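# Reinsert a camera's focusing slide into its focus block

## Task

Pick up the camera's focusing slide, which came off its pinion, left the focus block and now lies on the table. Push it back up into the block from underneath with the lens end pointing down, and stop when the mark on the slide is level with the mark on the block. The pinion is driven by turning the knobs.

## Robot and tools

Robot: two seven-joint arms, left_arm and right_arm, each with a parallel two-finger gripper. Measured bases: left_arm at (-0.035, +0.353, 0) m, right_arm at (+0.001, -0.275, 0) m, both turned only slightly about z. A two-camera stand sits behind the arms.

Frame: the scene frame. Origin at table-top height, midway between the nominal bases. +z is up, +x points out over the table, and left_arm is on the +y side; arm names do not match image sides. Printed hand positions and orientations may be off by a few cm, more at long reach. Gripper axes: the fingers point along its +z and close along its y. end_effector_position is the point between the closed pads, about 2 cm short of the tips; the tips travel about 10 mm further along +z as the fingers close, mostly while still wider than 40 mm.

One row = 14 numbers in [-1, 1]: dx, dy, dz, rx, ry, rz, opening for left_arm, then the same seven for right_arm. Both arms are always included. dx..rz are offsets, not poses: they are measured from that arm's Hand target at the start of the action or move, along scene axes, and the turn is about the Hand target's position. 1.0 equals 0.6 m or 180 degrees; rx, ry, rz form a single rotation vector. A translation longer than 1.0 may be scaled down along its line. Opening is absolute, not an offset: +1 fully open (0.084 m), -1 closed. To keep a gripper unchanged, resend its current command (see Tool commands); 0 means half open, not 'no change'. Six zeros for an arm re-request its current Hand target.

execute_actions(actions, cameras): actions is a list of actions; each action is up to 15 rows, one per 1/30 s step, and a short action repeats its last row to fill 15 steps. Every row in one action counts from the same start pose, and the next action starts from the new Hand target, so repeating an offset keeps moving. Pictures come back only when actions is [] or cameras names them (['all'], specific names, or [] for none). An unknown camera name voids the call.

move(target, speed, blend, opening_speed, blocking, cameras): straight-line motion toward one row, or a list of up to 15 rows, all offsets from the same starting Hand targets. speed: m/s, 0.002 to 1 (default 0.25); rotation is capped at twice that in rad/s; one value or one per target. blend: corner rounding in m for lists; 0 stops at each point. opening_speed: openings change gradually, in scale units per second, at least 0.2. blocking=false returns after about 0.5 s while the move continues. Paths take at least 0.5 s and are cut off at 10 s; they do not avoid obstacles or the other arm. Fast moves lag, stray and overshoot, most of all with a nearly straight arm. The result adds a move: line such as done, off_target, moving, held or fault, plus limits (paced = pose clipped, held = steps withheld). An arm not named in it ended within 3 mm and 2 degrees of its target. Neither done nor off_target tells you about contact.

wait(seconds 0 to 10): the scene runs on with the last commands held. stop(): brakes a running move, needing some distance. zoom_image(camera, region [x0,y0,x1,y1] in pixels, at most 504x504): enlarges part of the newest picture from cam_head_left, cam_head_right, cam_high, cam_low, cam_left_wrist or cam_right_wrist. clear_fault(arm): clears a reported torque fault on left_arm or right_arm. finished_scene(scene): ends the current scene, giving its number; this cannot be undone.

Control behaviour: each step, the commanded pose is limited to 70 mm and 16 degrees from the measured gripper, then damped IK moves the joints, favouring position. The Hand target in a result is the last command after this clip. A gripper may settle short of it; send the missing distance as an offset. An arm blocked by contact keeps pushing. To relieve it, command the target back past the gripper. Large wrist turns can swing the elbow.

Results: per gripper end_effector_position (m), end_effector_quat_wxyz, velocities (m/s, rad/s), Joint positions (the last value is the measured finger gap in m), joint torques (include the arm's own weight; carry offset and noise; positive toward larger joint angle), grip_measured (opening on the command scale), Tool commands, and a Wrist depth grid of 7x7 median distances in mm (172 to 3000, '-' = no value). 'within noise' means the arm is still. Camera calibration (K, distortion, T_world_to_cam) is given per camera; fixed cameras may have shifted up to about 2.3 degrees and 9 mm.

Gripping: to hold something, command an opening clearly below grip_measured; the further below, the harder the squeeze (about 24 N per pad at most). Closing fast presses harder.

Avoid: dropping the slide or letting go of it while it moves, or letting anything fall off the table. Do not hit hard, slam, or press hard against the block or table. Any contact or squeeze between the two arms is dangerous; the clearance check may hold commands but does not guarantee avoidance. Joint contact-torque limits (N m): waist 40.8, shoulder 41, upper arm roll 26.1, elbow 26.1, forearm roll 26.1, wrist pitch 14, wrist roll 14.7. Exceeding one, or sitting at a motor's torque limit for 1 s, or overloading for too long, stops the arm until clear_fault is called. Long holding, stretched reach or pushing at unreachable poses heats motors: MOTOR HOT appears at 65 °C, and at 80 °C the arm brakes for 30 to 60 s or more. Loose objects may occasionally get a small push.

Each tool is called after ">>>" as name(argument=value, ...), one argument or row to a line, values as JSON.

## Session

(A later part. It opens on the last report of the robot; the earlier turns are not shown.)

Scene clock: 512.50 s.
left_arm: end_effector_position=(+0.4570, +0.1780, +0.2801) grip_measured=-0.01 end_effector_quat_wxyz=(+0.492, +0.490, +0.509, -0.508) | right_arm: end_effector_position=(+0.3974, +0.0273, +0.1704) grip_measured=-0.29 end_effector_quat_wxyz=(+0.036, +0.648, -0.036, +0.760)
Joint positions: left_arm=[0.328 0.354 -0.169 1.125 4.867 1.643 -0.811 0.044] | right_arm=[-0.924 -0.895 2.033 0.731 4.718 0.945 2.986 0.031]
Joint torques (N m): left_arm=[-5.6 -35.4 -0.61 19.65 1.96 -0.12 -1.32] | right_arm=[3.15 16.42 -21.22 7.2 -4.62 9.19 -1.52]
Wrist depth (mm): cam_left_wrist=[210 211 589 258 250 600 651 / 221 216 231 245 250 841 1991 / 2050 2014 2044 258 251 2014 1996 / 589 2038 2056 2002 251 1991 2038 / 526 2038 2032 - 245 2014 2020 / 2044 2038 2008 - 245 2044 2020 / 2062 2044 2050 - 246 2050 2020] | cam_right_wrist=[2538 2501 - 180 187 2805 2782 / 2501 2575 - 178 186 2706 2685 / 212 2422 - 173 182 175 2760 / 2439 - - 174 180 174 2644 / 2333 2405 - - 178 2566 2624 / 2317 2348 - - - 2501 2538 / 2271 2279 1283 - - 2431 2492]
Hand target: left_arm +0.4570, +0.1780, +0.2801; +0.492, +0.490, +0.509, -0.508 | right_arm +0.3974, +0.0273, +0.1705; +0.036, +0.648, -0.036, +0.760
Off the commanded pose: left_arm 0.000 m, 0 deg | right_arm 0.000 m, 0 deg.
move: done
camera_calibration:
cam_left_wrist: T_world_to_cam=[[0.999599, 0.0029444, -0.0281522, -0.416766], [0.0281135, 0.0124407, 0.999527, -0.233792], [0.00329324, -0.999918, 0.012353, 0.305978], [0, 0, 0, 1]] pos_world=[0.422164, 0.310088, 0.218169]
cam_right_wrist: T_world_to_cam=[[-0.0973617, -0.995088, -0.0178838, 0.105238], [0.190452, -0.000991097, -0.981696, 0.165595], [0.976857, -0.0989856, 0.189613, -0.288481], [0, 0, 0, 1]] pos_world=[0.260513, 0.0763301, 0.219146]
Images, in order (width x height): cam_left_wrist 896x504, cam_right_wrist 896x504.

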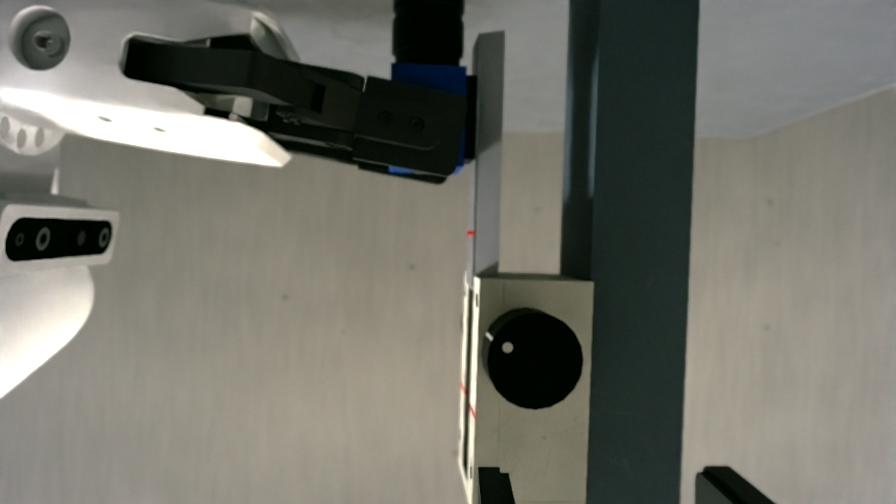

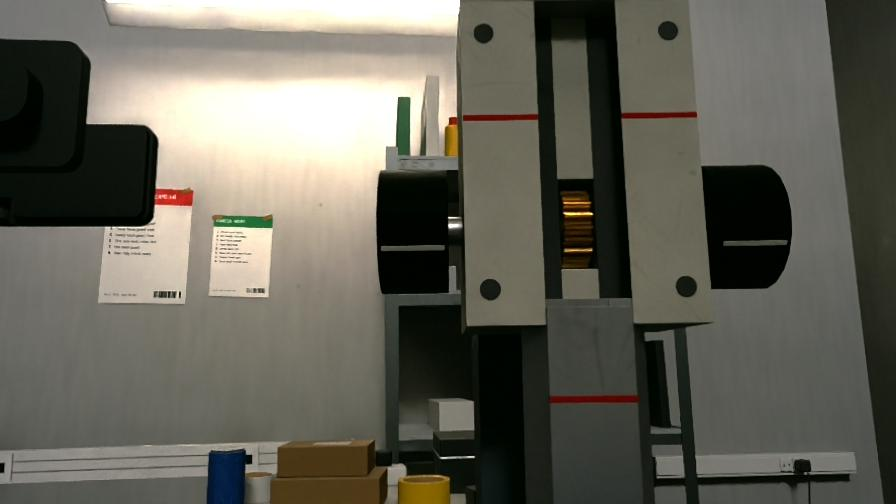

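>>> move(
  target=[0,0,0,0,0,0,0,0,0,0.01,0,0,0,-1],
  speed=0.03,
  cameras=["cam_left_wrist","cam_right_wrist"],
)

>>> zoom_image(
  camera="cam_right_wrist",
  region=[515, 260, 665, 410],
)

Scene clock: 518.40 s.
left_arm: end_effector_position=(+0.4570, +0.1780, +0.2801) grip_measured=-0.01 end_effector_quat_wxyz=(+0.492, +0.490, +0.509, -0.508) | right_arm: end_effector_position=(+0.3974, +0.0273, +0.1764) grip_measured=-0.29 end_effector_quat_wxyz=(+0.036, +0.648, -0.036, +0.760)
Joint positions: left_arm=[0.328 0.354 -0.169 1.125 4.867 1.643 -0.811 0.044] | right_arm=[-0.912 -0.88 2.016 0.724 4.71 0.945 2.975 0.031]
Joint torques (N m): left_arm=[-5.55 -35.25 -0.54 19.63 1.93 -0.28 -1.36] | right_arm=[4.13 16.35 -21.79 9.9 -5.4 10.27 -1.2]
Wrist depth (mm): cam_left_wrist=[210 212 647 258 249 603 650 / 211 212 228 252 250 840 2002 / 571 2038 259 259 251 2038 1991 / 590 2014 2026 2044 251 1991 2032 / 524 2044 2056 - 245 2008 1991 / 2038 2026 2032 - 245 2014 2026 / 2074 2026 2062 - 245 2032 2002] | cam_right_wrist=[2528 2595 - 180 182 2760 2760 / 2528 2547 - 177 186 2675 2717 / 212 2492 - 174 182 176 2696 / 2405 2397 - 172 180 173 2614 / 2405 2422 - - - 2614 2624 / 2302 2397 - - - 2528 2614 / 2286 2309 1271 - - 2448 2457]
Hand target: left_arm +0.4570, +0.1780, +0.2801; +0.492, +0.490, +0.509, -0.508 | right_arm +0.3974, +0.0273, +0.1765; +0.036, +0.648, -0.036, +0.760
Off the commanded pose: left_arm 0.000 m, 0 deg | right_arm 0.000 m, 0 deg.
move: done
camera_calibration:
cam_left_wrist: T_world_to_cam=[[0.999599, 0.0029444, -0.0281522, -0.416766], [0.0281135, 0.0124407, 0.999527, -0.233792], [0.00329324, -0.999918, 0.012353, 0.305978], [0, 0, 0, 1]] pos_world=[0.422164, 0.310088, 0.218169]
cam_right_wrist: T_world_to_cam=[[-0.0973617, -0.995088, -0.0178838, 0.105346], [0.190452, -0.000991097, -0.981696, 0.171486], [0.976857, -0.0989856, 0.189613, -0.289619], [0, 0, 0, 1]] pos_world=[0.260513, 0.0763301, 0.225146]
Images, in order (width x height): cam_left_wrist 896x504, cam_right_wrist 896x504.

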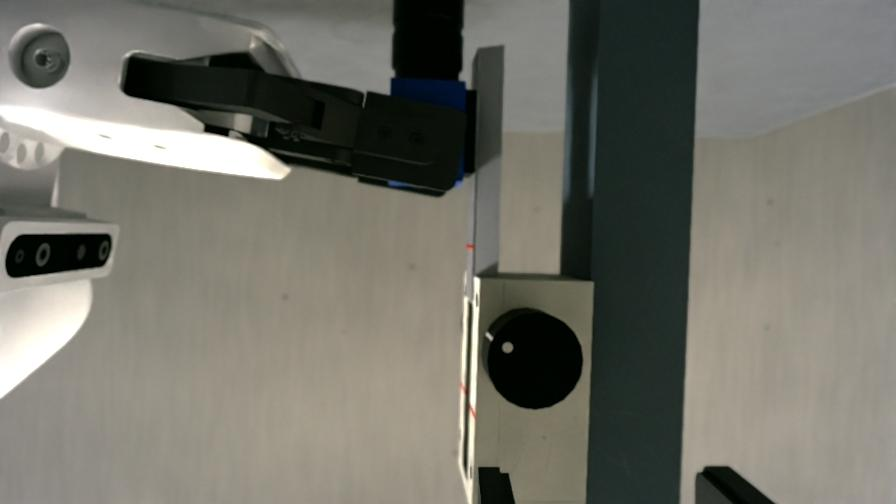

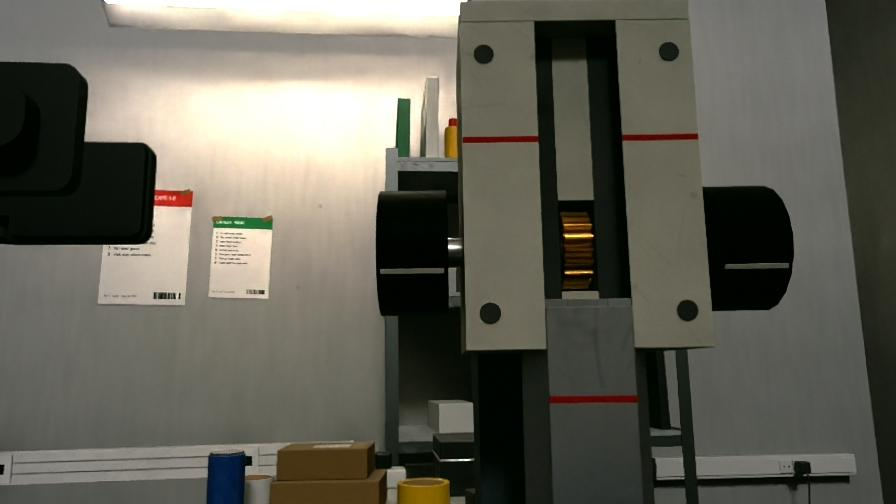

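Scaled by 3.360 from the camera's 896x504 image, which has a finer 1280x720 frame.

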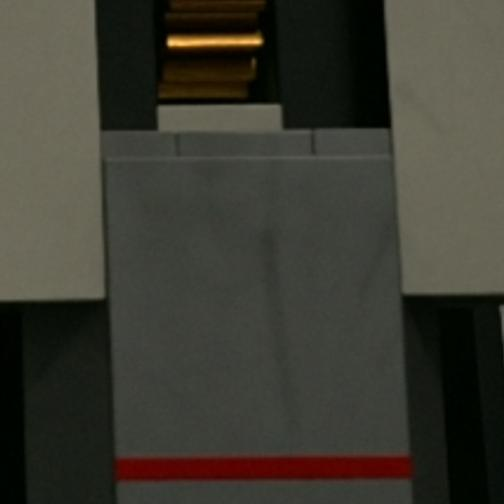

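>>> move(
  target=[0,0,0,0,0,0,0,0.0003,0.0002,0.01,0,0,0,-1],
  speed=0.03,
  cameras=["cam_right_wrist"],
)

>>> zoom_image(
  camera="cam_right_wrist",
  region=[515, 260, 665, 410],
)

Scene clock: 522.90 s.
left_arm: end_effector_position=(+0.4570, +0.1780, +0.2801) grip_measured=-0.01 end_effector_quat_wxyz=(+0.492, +0.490, +0.509, -0.508) | right_arm: end_effector_position=(+0.3976, +0.0274, +0.1824) grip_measured=-0.29 end_effector_quat_wxyz=(+0.036, +0.648, -0.036, +0.760)
Joint positions: left_arm=[0.328 0.354 -0.169 1.125 4.867 1.643 -0.811 0.044] | right_arm=[-0.9 -0.865 1.998 0.719 4.703 0.946 2.964 0.031]
Joint torques (N m): left_arm=[-5.24 -35.24 -0.24 19.51 1.93 -0.27 -1.32] | right_arm=[5.15 16.23 -21.11 13 -6.97 10.03 -1.24]
Wrist depth (mm): cam_left_wrist=[210 214 649 261 250 602 647 / 211 211 230 254 250 844 1991 / 560 2050 244 247 251 1996 2002 / 592 2014 2032 2026 251 2002 2002 / 526 2074 2032 - 245 2032 1991 / 2062 2026 2032 - 245 2014 2032 / 2062 2026 2014 - 245 2038 2044] | cam_right_wrist=[2538 2492 2325 2220 187 2771 2782 / 2519 2547 - 177 186 2664 2727 / 213 2465 - 173 182 186 2706 / 210 - - - 180 175 2644 / 2340 2414 - - - 2547 2575 / 2372 2389 - - - 2510 2575 / 2302 2309 - - - 2431 2510]
Hand target: left_arm +0.4570, +0.1780, +0.2801; +0.492, +0.490, +0.509, -0.508 | right_arm +0.3976, +0.0274, +0.1825; +0.036, +0.648, -0.036, +0.760
Off the commanded pose: left_arm 0.000 m, 0 deg | right_arm 0.000 m, 0 deg.
move: done
camera_calibration:
cam_right_wrist: T_world_to_cam=[[-0.0973601, -0.995088, -0.0178928, 0.105564], [0.190452, -0.000982009, -0.981696, 0.177356], [0.976857, -0.0989858, 0.189613, -0.290845], [0, 0, 0, 1]] pos_world=[0.260613, 0.0764301, 0.231146]
Images, in order (width x height): cam_right_wrist 896x504.

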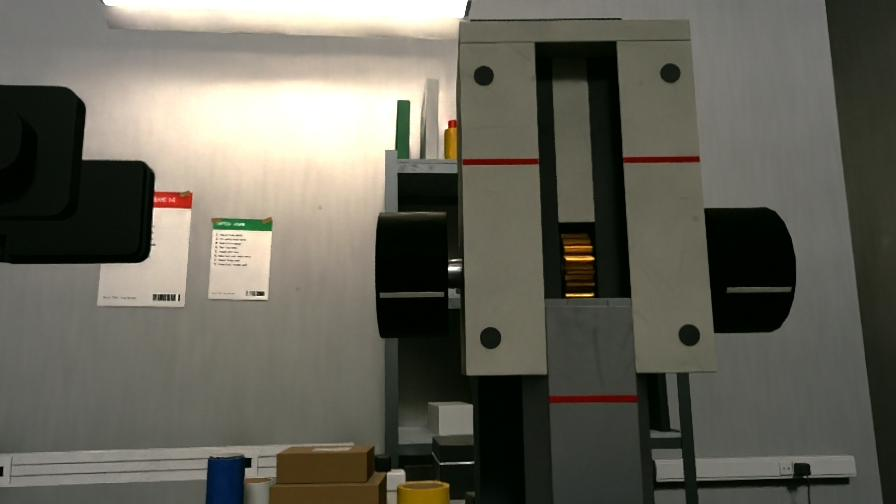

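Scaled by 3.360 from the camera's 896x504 image, which has a finer 1280x720 frame.

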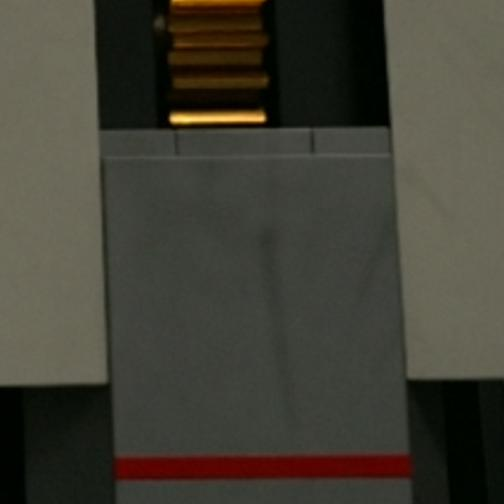

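>>> move(
  target=[0,0,0,0,0,0,0,0.0002,0.0003,0.01,0,0,0,-1],
  speed=0.03,
  cameras=["cam_right_wrist"],
)

>>> zoom_image(
  camera="cam_right_wrist",
  region=[515, 260, 665, 410],
)

Scene clock: 527.57 s.
left_arm: end_effector_position=(+0.4570, +0.1780, +0.2801) grip_measured=-0.01 end_effector_quat_wxyz=(+0.492, +0.490, +0.509, -0.508) | right_arm: end_effector_position=(+0.3977, +0.0276, +0.1884) grip_measured=-0.29 end_effector_quat_wxyz=(+0.036, +0.648, -0.036, +0.760)
Joint positions: left_arm=[0.328 0.354 -0.169 1.125 4.867 1.643 -0.811 0.044] | right_arm=[-0.888 -0.85 1.98 0.714 4.695 0.947 2.953 0.031]
Joint torques (N m): left_arm=[-5.29 -35.16 -0.4 19.45 1.98 -0.15 -1.28] | right_arm=[5.78 15.33 -20.65 16.18 -8.6 9.55 -1.29]
Wrist depth (mm): cam_left_wrist=[220 596 649 573 249 603 647 / 210 211 235 254 250 836 2008 / 248 226 234 247 251 2020 2020 / 2044 2026 2056 2020 251 2026 1968 / 527 2056 2056 - 245 2026 2008 / 2062 2026 2062 - 245 2038 2032 / 2074 2056 2056 - 245 2014 1985] | cam_right_wrist=[2474 2364 2356 2356 2738 2706 2749 / 2510 2547 - 177 185 2696 2771 / 214 2483 - 173 182 2220 2685 / 208 2405 - - 180 185 2664 / 2372 - - - - 2644 2624 / 2333 2340 - - - 2575 2585 / 2294 2317 - - - 2483 2538]
Hand target: left_arm +0.4570, +0.1780, +0.2801; +0.492, +0.490, +0.509, -0.508 | right_arm +0.3977, +0.0276, +0.1885; +0.036, +0.648, -0.036, +0.760
Off the commanded pose: left_arm 0.000 m, 0 deg | right_arm 0.000 m, 0 deg.
move: done
camera_calibration:
cam_right_wrist: T_world_to_cam=[[-0.0973601, -0.995088, -0.0178928, 0.10589], [0.190452, -0.000982009, -0.981696, 0.183208], [0.976857, -0.0989858, 0.189613, -0.292158], [0, 0, 0, 1]] pos_world=[0.260813, 0.0766301, 0.237146]
Images, in order (width x height): cam_right_wrist 896x504.

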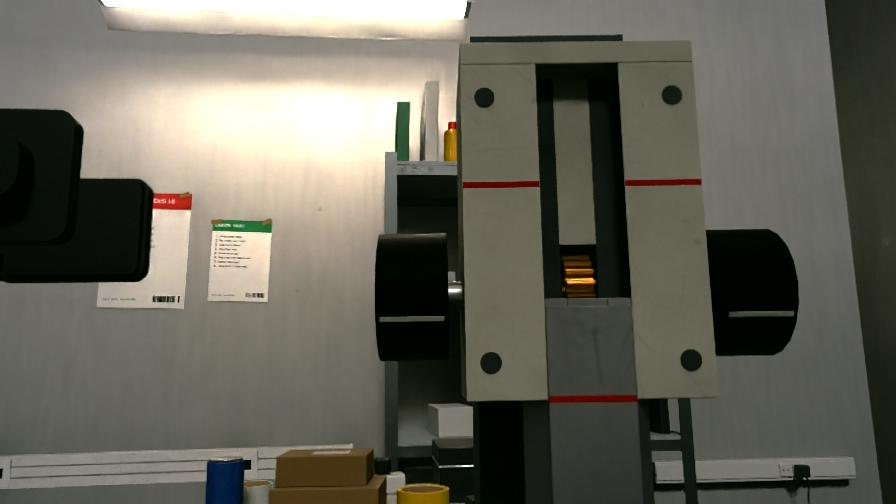

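Scaled by 3.360 from the camera's 896x504 image, which has a finer 1280x720 frame.

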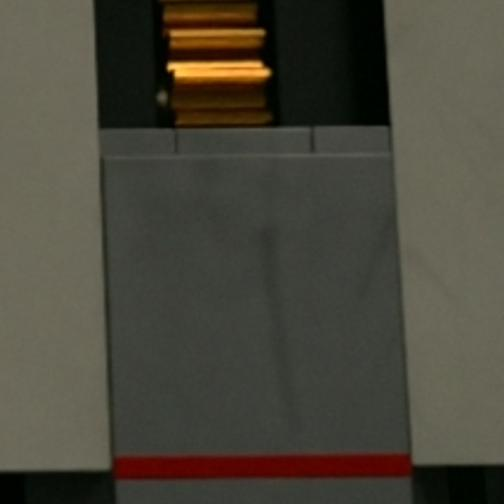

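>>> move(
  target=[0,0,0,0,0,0,0,0.0002,0.0003,0.0133,0,0,0,-1],
  speed=0.03,
  cameras=["cam_right_wrist"],
)

>>> zoom_image(
  camera="cam_right_wrist",
  region=[515, 260, 665, 410],
)

Scene clock: 532.57 s.
left_arm: end_effector_position=(+0.4570, +0.1780, +0.2801) grip_measured=-0.01 end_effector_quat_wxyz=(+0.492, +0.490, +0.509, -0.508) | right_arm: end_effector_position=(+0.3978, +0.0278, +0.1964) grip_measured=-0.29 end_effector_quat_wxyz=(+0.036, +0.648, -0.036, +0.760)
Joint positions: left_arm=[0.328 0.354 -0.169 1.125 4.867 1.643 -0.811 0.044] | right_arm=[-0.871 -0.831 1.955 0.707 4.686 0.948 2.937 0.031]
Joint torques (N m): left_arm=[-5.56 -35.18 -0.43 19.68 1.9 -0.26 -1.3] | right_arm=[6.18 15.15 -22.87 21.15 -10.93 11.34 -1.16]
Wrist depth (mm): cam_left_wrist=[560 660 647 581 250 601 647 / 210 212 280 256 250 839 1985 / 213 214 232 248 251 2020 2032 / 2020 2032 2008 2062 251 2044 2008 / 527 2026 2014 - 245 2032 1974 / 2056 2062 2038 - 245 2044 2038 / 2032 2062 2008 - 245 1985 2020] | cam_right_wrist=[2547 2372 2356 2685 2706 2706 2749 / 2474 2519 - 176 182 2717 2816 / 2414 2501 - 173 181 2199 2717 / 209 2431 - - 179 2614 2604 / 2381 - - - - - 2595 / 2340 2325 - - - 2538 2556 / 2317 2325 - - - 2457 2538]
Hand target: left_arm +0.4570, +0.1780, +0.2801; +0.492, +0.490, +0.509, -0.508 | right_arm +0.3978, +0.0278, +0.1965; +0.036, +0.648, -0.036, +0.760
Off the commanded pose: left_arm 0.000 m, 0 deg | right_arm 0.000 m, 0 deg.
move: done
camera_calibration:
cam_right_wrist: T_world_to_cam=[[-0.0973601, -0.995088, -0.0178928, 0.106242], [0.190452, -0.000982009, -0.981696, 0.191043], [0.976857, -0.0989858, 0.189613, -0.293753], [0, 0, 0, 1]] pos_world=[0.260913, 0.0768301, 0.245146]
Images, in order (width x height): cam_right_wrist 896x504.

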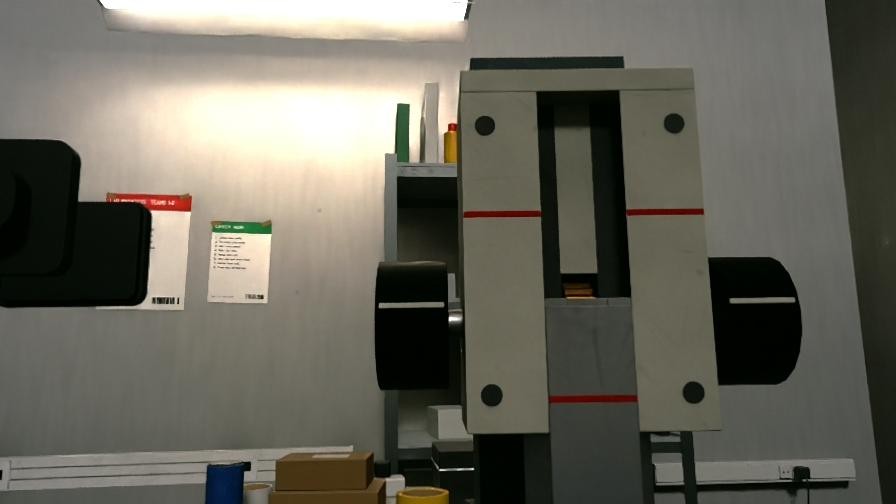

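Scaled by 3.360 from the camera's 896x504 image, which has a finer 1280x720 frame.

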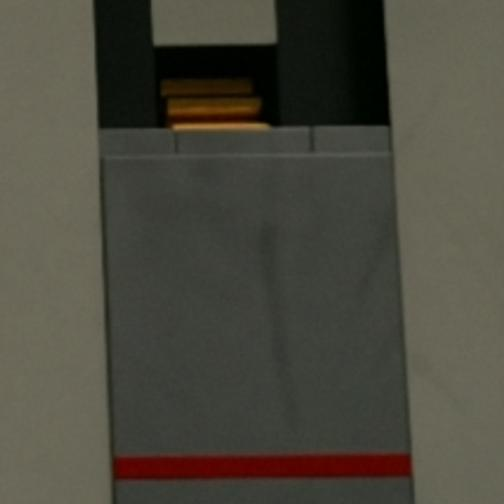

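>>> move(
  target=[0,0.12,0,0,0,0,0,0.0002,0,0.02,0,0,0,-1],
  speed=[0.05],
  cameras=["cam_right_wrist"],
)

>>> zoom_image(
  camera="cam_right_wrist",
  region=[515, 260, 665, 410],
)

Scene clock: 543.83 s.
left_arm: end_effector_position=(+0.4570, +0.2499, +0.2801) grip_measured=-0.01 end_effector_quat_wxyz=(+0.492, +0.490, +0.509, -0.508) | right_arm: end_effector_position=(+0.3979, +0.0277, +0.2084) grip_measured=-0.29 end_effector_quat_wxyz=(+0.036, +0.648, -0.036, +0.760)
Joint positions: left_arm=[0.421 0.402 -0.102 1.2 4.964 1.772 -0.818 0.044] | right_arm=[-0.843 -0.801 1.916 0.697 4.671 0.95 2.913 0.031]
Joint torques (N m): left_arm=[5.09 -21.39 -0.38 19.73 2.07 4.13 -1.35] | right_arm=[4.4 13.54 -22.94 22.36 -12.03 10.41 -1.12]
Wrist depth (mm): cam_left_wrist=[608 728 708 694 321 663 652 / 297 943 1056 886 322 956 2080 / 289 283 285 328 323 2068 2087 / 368 2093 317 318 324 2074 2080 / 558 2080 2087 293 322 2099 2099 / 2119 2132 2119 315 323 2099 2119 / 2132 2112 2093 2119 325 2125 2050] | cam_right_wrist=[2538 2286 2309 2685 2727 2782 2749 / 2483 2538 2624 2604 223 2717 2654 / 2457 2492 - 173 181 2178 2644 / 2389 2457 - - 180 2634 2614 / 2372 2364 - - - 2575 2644 / 2340 - - - - 174 2575 / 2325 2302 - - - 2474 2501]
Hand target: left_arm +0.4570, +0.2500, +0.2801; +0.492, +0.490, +0.509, -0.508 | right_arm +0.3979, +0.0278, +0.2085; +0.036, +0.648, -0.036, +0.760
Off the commanded pose: left_arm 0.000 m, 0 deg | right_arm 0.000 m, 0 deg.
move: done
camera_calibration:
cam_right_wrist: T_world_to_cam=[[-0.097475, -0.995079, -0.017812, 0.106373], [0.190443, -0.00108281, -0.981698, 0.202716], [0.976847, -0.0990831, 0.189611, -0.296107], [0, 0, 0, 1]] pos_world=[0.261014, 0.0767303, 0.257046]
Images, in order (width x height): cam_right_wrist 896x504.

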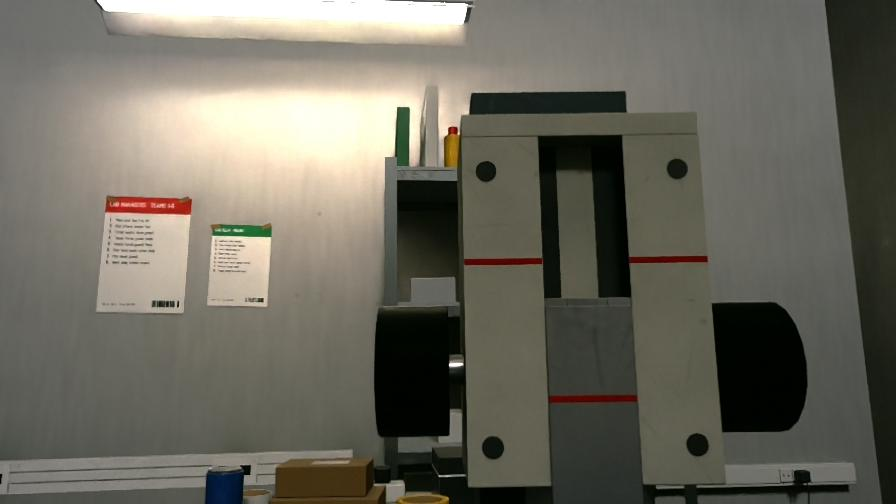

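Scaled by 3.360 from the camera's 896x504 image, which has a finer 1280x720 frame.

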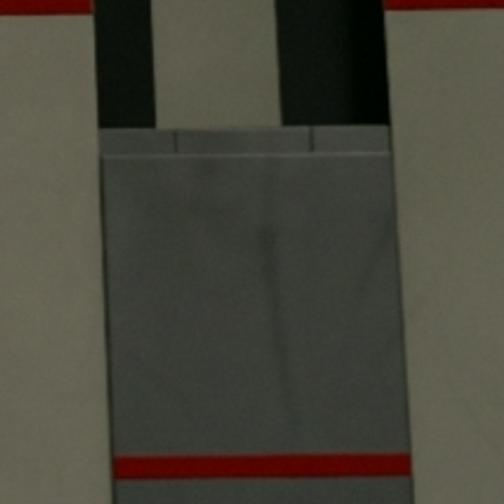

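>>> move(
  target=[0,0,0,0,0,0,0,0.0002,0,0.0333,0,0,0,-1],
  speed=0.05,
  cameras=["cam_right_wrist","cam_head_left"],
)

>>> zoom_image(
  camera="cam_right_wrist",
  region=[515, 260, 665, 410],
)

Scene clock: 547.80 s.
left_arm: end_effector_position=(+0.4570, +0.2500, +0.2801) grip_measured=-0.01 end_effector_quat_wxyz=(+0.492, +0.490, +0.509, -0.508) | right_arm: end_effector_position=(+0.3981, +0.0275, +0.2283) grip_measured=-0.29 end_effector_quat_wxyz=(+0.036, +0.648, -0.036, +0.760)
Joint positions: left_arm=[0.421 0.402 -0.102 1.201 4.964 1.772 -0.818 0.044] | right_arm=[-0.793 -0.753 1.848 0.683 4.649 0.954 2.87 0.031]
Joint torques (N m): left_arm=[4.99 -20.68 -0.24 19.45 1.84 4.28 -1.4] | right_arm=[1.42 11.32 -23.36 24.16 -13.05 8.91 -1.14]
Wrist depth (mm): cam_left_wrist=[606 725 713 691 323 662 649 / 613 1089 1051 1019 323 957 2062 / 288 292 308 331 324 2093 2080 / 296 285 295 319 323 2050 2080 / 559 2138 2112 314 323 2106 2062 / 2138 2119 2119 315 324 2074 2056 / 2145 2132 2125 2106 325 2099 2093] | cam_right_wrist=[2566 2279 2333 2675 2717 2805 2771 / 2510 2566 2566 2585 2644 2738 2727 / 2457 2510 - 218 218 2644 2727 / 2483 2474 - - 179 2644 2614 / 2372 2439 - - - 2575 2624 / 2381 2405 - - - 2519 2585 / 2228 - - - - - 2501]
Hand target: left_arm +0.4570, +0.2500, +0.2801; +0.492, +0.490, +0.509, -0.508 | right_arm +0.3981, +0.0278, +0.2284; +0.036, +0.648, -0.036, +0.760
Off the commanded pose: left_arm 0.000 m, 0 deg | right_arm 0.000 m, 0 deg.
move: done
camera_calibration:
cam_right_wrist: T_world_to_cam=[[-0.0977866, -0.995049, -0.0177565, 0.106712], [0.190433, -0.00119611, -0.9817, 0.222225], [0.976818, -0.0993784, 0.189607, -0.300054], [0, 0, 0, 1]] pos_world=[0.261214, 0.0766304, 0.276946]
Images, in order (width x height): cam_head_left 504x504, cam_right_wrist 896x504.

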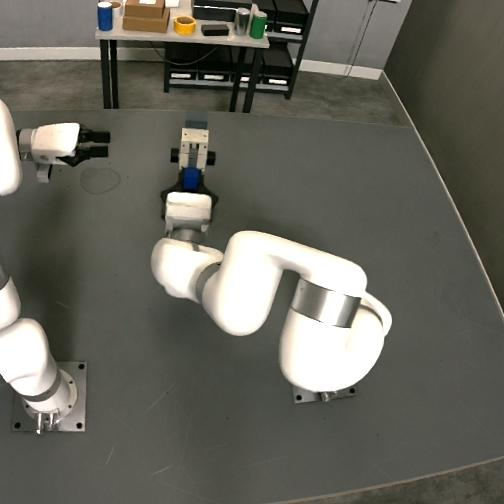

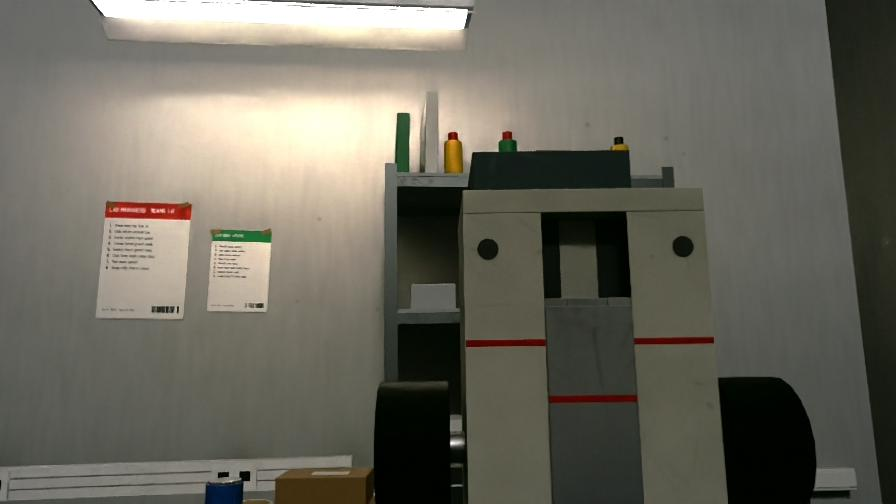

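Scaled by 3.360 from the camera's 896x504 image, which has a finer 1280x720 frame.

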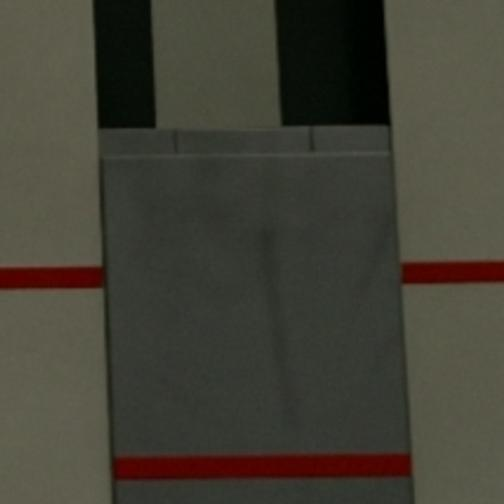

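>>> move(
  target=[0,0,0,0,0,0,0,0.0002,0,0.0217,0,0,0,-1],
  speed=0.04,
  cameras=["cam_right_wrist"],
)

>>> zoom_image(
  camera="cam_right_wrist",
  region=[515, 340, 665, 440],
)

Scene clock: 554.17 s.
left_arm: end_effector_position=(+0.4570, +0.2500, +0.2801) grip_measured=-0.01 end_effector_quat_wxyz=(+0.492, +0.490, +0.509, -0.508) | right_arm: end_effector_position=(+0.3982, +0.0275, +0.2413) grip_measured=-0.29 end_effector_quat_wxyz=(+0.036, +0.648, -0.036, +0.760)
Joint positions: left_arm=[0.421 0.402 -0.102 1.201 4.964 1.772 -0.818 0.044] | right_arm=[-0.757 -0.723 1.8 0.676 4.635 0.957 2.841 0.031]
Joint torques (N m): left_arm=[4.96 -20.59 -0.24 19.49 1.95 4.27 -1.32] | right_arm=[0.93 9.83 -22.42 25.06 -13.45 8.9 -1.09]
Wrist depth (mm): cam_left_wrist=[606 726 716 698 322 666 651 / 615 1108 1053 1029 323 953 2112 / 296 2087 2125 331 323 2093 2093 / 288 283 299 326 323 2093 2074 / 546 2099 2119 311 323 2062 2119 / 2132 2138 2112 315 324 2038 2106 / 2138 2112 2119 2132 325 2087 2125] | cam_right_wrist=[2538 2249 2302 2675 2706 2793 2727 / 2492 2501 2585 2634 2685 2727 2727 / 2448 2501 2483 2132 2178 2634 2738 / 2333 2422 - - 215 2614 2696 / 2364 2414 - - - 2595 2634 / 2309 2348 - - - 2547 2575 / 2220 - - - - 173 2538]
Hand target: left_arm +0.4570, +0.2500, +0.2801; +0.492, +0.490, +0.509, -0.508 | right_arm +0.3982, +0.0278, +0.2415; +0.036, +0.648, -0.036, +0.760
Off the commanded pose: left_arm 0.000 m, 0 deg | right_arm 0.000 m, 0 deg.
move: done
camera_calibration:
cam_right_wrist: T_world_to_cam=[[-0.0979051, -0.995039, -0.0176645, 0.106956], [0.190326, -0.00129877, -0.98172, 0.23501], [0.976827, -0.0994774, 0.189509, -0.302584], [0, 0, 0, 1]] pos_world=[0.261315, 0.0766306, 0.289946]
Images, in order (width x height): cam_right_wrist 896x504.

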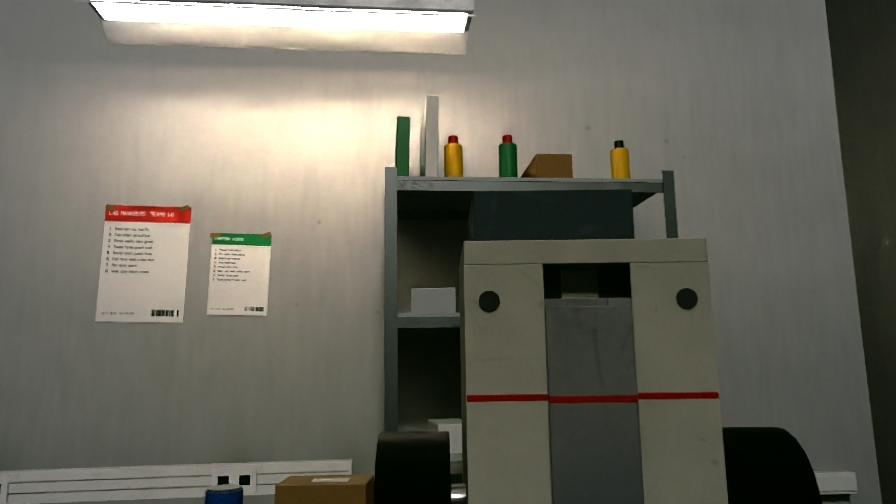

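Scaled by 3.360 from the camera's 896x504 image, which has a finer 1280x720 frame.

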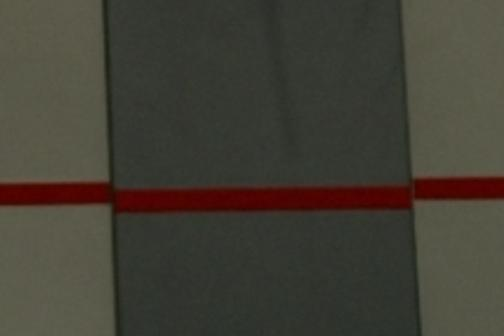

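>>> move(
  target=[0,0,0,0,0,0,0,0,0,0.0011,0,0,0,-1],
  speed=0.02,
  cameras=["cam_right_wrist"],
)

>>> zoom_image(
  camera="cam_right_wrist",
  region=[530, 370, 660, 430],
)

Scene clock: 558.90 s.
left_arm: end_effector_position=(+0.4570, +0.2500, +0.2801) grip_measured=-0.01 end_effector_quat_wxyz=(+0.492, +0.490, +0.509, -0.508) | right_arm: end_effector_position=(+0.3982, +0.0275, +0.2419) grip_measured=-0.29 end_effector_quat_wxyz=(+0.036, +0.649, -0.036, +0.759)
Joint positions: left_arm=[0.421 0.402 -0.102 1.201 4.964 1.772 -0.818 0.044] | right_arm=[-0.755 -0.722 1.797 0.675 4.634 0.957 2.839 0.031]
Joint torques (N m): left_arm=[4.98 -20.97 -0.31 19.47 1.89 4.26 -1.36] | right_arm=[1.42 10 -22.46 25.15 -13.29 7.23 -1.01]
Wrist depth (mm): cam_left_wrist=[607 727 711 695 322 663 650 / 616 1098 1056 1026 322 956 2050 / 296 2074 2074 331 324 2093 2087 / 288 284 298 326 324 2099 2099 / 546 2125 317 313 323 2062 2125 / 2106 2132 2093 316 324 2087 2087 / 2112 2112 2125 2068 325 2093 2093] | cam_right_wrist=[2566 2257 2356 2624 2696 2816 2782 / 2474 2528 2595 2604 2644 2782 2717 / 2448 2439 2519 2185 2206 2675 2706 / 2414 2501 - - 215 2624 2634 / 2340 2422 - - - 2604 2634 / 2302 2381 - - - 2547 2538 / 2242 - - - - 173 2501]
Hand target: left_arm +0.4570, +0.2500, +0.2801; +0.492, +0.490, +0.509, -0.508 | right_arm +0.3982, +0.0278, +0.2421; +0.036, +0.648, -0.036, +0.760
Off the commanded pose: left_arm 0.000 m, 0 deg | right_arm 0.000 m, 0 deg.
move: done
camera_calibration:
cam_right_wrist: T_world_to_cam=[[-0.0979068, -0.995039, -0.0176642, 0.106969], [0.19023, -0.00128956, -0.981739, 0.235727], [0.976845, -0.0994792, 0.189412, -0.302693], [0, 0, 0, 1]] pos_world=[0.261315, 0.0766305, 0.290646]
Images, in order (width x height): cam_right_wrist 896x504.

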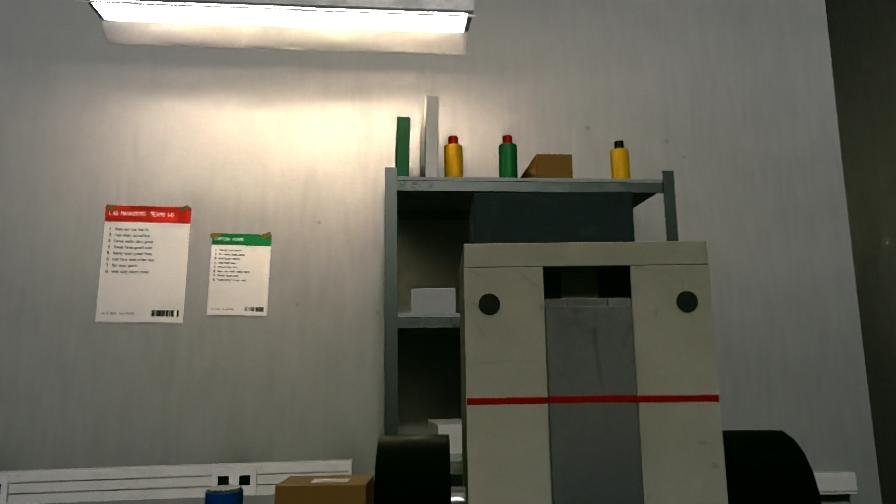

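Scaled by 3.877 from the camera's 896x504 image, which has a finer 1280x720 frame.

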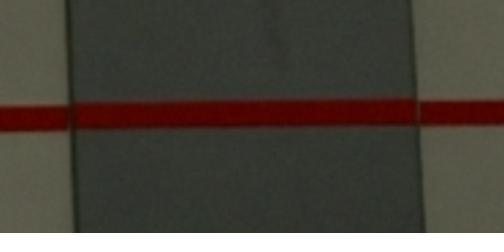

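>>> move(
  target=[0,0,0,0,0,0,0,0,0,0,0,0,0,0.0],
  opening_speed=0.6,
  cameras=["cam_right_wrist"],
)

>>> zoom_image(
  camera="cam_right_wrist",
  region=[530, 370, 660, 430],
)

Scene clock: 566.20 s.
left_arm: end_effector_position=(+0.4570, +0.2500, +0.2801) grip_measured=-0.01 end_effector_quat_wxyz=(+0.492, +0.490, +0.509, -0.508) | right_arm: end_effector_position=(+0.3982, +0.0278, +0.2421) grip_measured=-0.01 end_effector_quat_wxyz=(+0.036, +0.648, -0.036, +0.760)
Joint positions: left_arm=[0.421 0.402 -0.102 1.201 4.964 1.772 -0.818 0.044] | right_arm=[-0.755 -0.722 1.797 0.676 4.634 0.957 2.839 0.044]
Joint torques (N m): left_arm=[4.96 -20.78 -0.3 19.38 1.82 4.24 -1.4] | right_arm=[-0.38 12.82 -6.76 4.85 2.01 1.13 -0.99]
Wrist depth (mm): cam_left_wrist=[606 725 710 698 322 664 652 / 617 1101 1061 1019 323 956 2087 / 297 2099 2119 331 323 2080 2106 / 287 281 284 326 323 2112 2044 / 369 2087 304 305 323 2099 2074 / 2119 2119 2132 316 324 2112 2099 / 2112 2138 2125 2093 325 2125 2080] | cam_right_wrist=[2492 2279 2264 2381 2644 2749 2782 / 2474 2501 2585 2604 2664 2727 2749 / 2439 2474 2501 2125 2185 2634 2696 / 2356 2448 - - 216 2604 2614 / 2356 2405 - - - 2604 2624 / 2356 2325 - - - 2519 2538 / 2286 - - - - - 2501]
Hand target: left_arm +0.4570, +0.2500, +0.2801; +0.492, +0.490, +0.509, -0.508 | right_arm +0.3982, +0.0278, +0.2421; +0.036, +0.648, -0.036, +0.760
Off the commanded pose: left_arm 0.000 m, 0 deg | right_arm 0.000 m, 0 deg.
move: done
camera_calibration:
cam_right_wrist: T_world_to_cam=[[-0.0972608, -0.995098, -0.0178758, 0.107058], [0.190549, -0.000989471, -0.981677, 0.235819], [0.976848, -0.0988849, 0.189711, -0.302745], [0, 0, 0, 1]] pos_world=[0.261213, 0.0768302, 0.290846]
Images, in order (width x height): cam_right_wrist 896x504.

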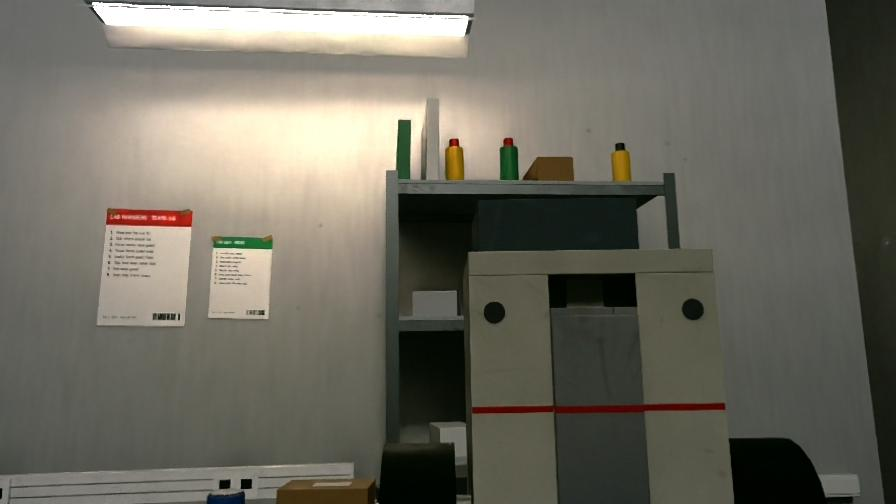

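Scaled by 3.877 from the camera's 896x504 image, which has a finer 1280x720 frame.

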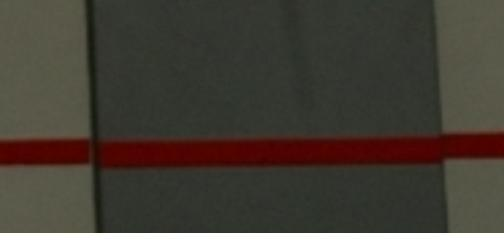

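>>> move(
  target=[0,0,0,0,0,0,0,-0.164,0.017,-0.026,0,0,0,0.1],
  speed=0.1,
  cameras=["cam_right_wrist","cam_low"],
)

>>> zoom_image(
  camera="cam_right_wrist",
  region=[460, 310, 640, 410],
)

Scene clock: 572.90 s.
left_arm: end_effector_position=(+0.4570, +0.2500, +0.2801) grip_measured=-0.01 end_effector_quat_wxyz=(+0.492, +0.490, +0.509, -0.508) | right_arm: end_effector_position=(+0.2998, +0.0380, +0.2265) grip_measured=+0.09 end_effector_quat_wxyz=(+0.036, +0.648, -0.036, +0.760)
Joint positions: left_arm=[0.421 0.402 -0.102 1.201 4.964 1.772 -0.818 0.044] | right_arm=[-0.461 -0.663 1.848 0.588 4.909 1.134 2.725 0.048]
Joint torques (N m): left_arm=[4.93 -20.91 -0.24 19.36 1.93 4.2 -1.43] | right_arm=[3.34 11.77 -5.43 4.21 1.72 3.22 -1]
Wrist depth (mm): cam_left_wrist=[609 722 711 699 321 665 650 / 613 1100 1064 1029 323 956 2080 / 317 2087 2138 331 323 2106 2093 / 274 300 - 327 323 2099 2087 / 562 2087 2099 326 323 2099 2068 / 2125 2112 2099 315 324 2087 2112 / 2145 2106 2125 2132 325 2068 2106] | cam_right_wrist=[2685 2249 2286 2439 2839 2874 2839 / 2595 2664 2727 2717 2782 2851 2851 / 2528 2604 2604 2439 2538 2696 2749 / 2510 2492 2547 314 2685 2771 2749 / 2397 2474 2492 - 266 2634 2664 / 2389 2439 - 261 261 2595 2644 / 2372 2364 1394 - 222 2528 2566]
Hand target: left_arm +0.4570, +0.2500, +0.2801; +0.492, +0.490, +0.509, -0.508 | right_arm +0.2998, +0.0380, +0.2265; +0.036, +0.648, -0.036, +0.760
Off the commanded pose: left_arm 0.000 m, 0 deg | right_arm 0.000 m, 0 deg.
move: done
camera_calibration:
cam_right_wrist: T_world_to_cam=[[-0.0973601, -0.995088, -0.0178928, 0.107389], [0.190452, -0.000982009, -0.981696, 0.239266], [0.976857, -0.0989858, 0.189613, -0.202718], [0, 0, 0, 1]] pos_world=[0.162913, 0.0870301, 0.275246]
Images, in order (width x height): cam_low 504x504, cam_right_wrist 896x504.

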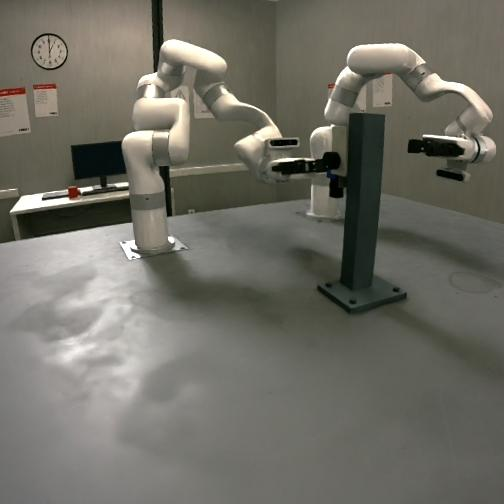

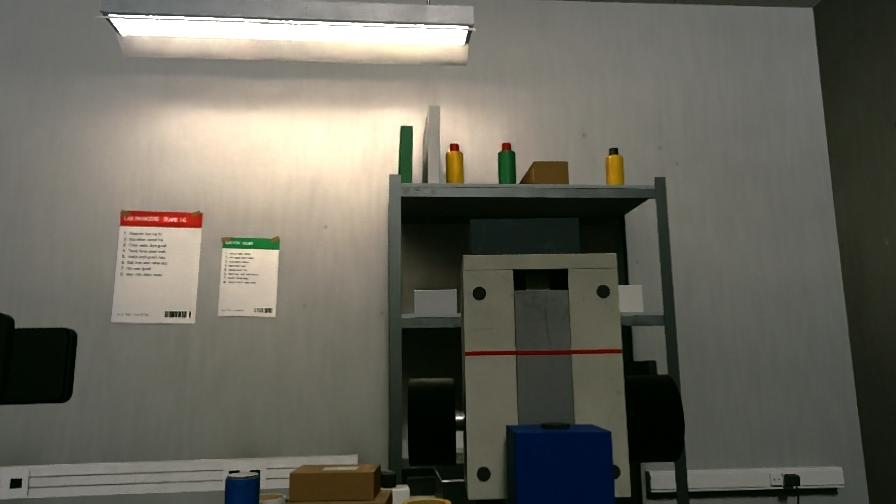

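Scaled by 2.800 from the camera's 896x504 image, which has a finer 1280x720 frame.

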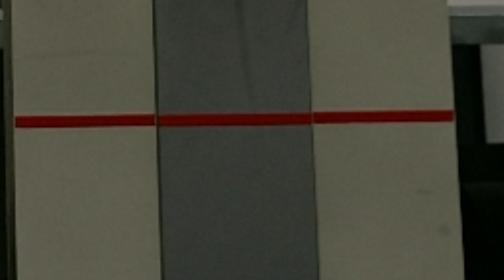

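>>> finished_scene(
  scene=1,
)

The scene is finished: the task was done.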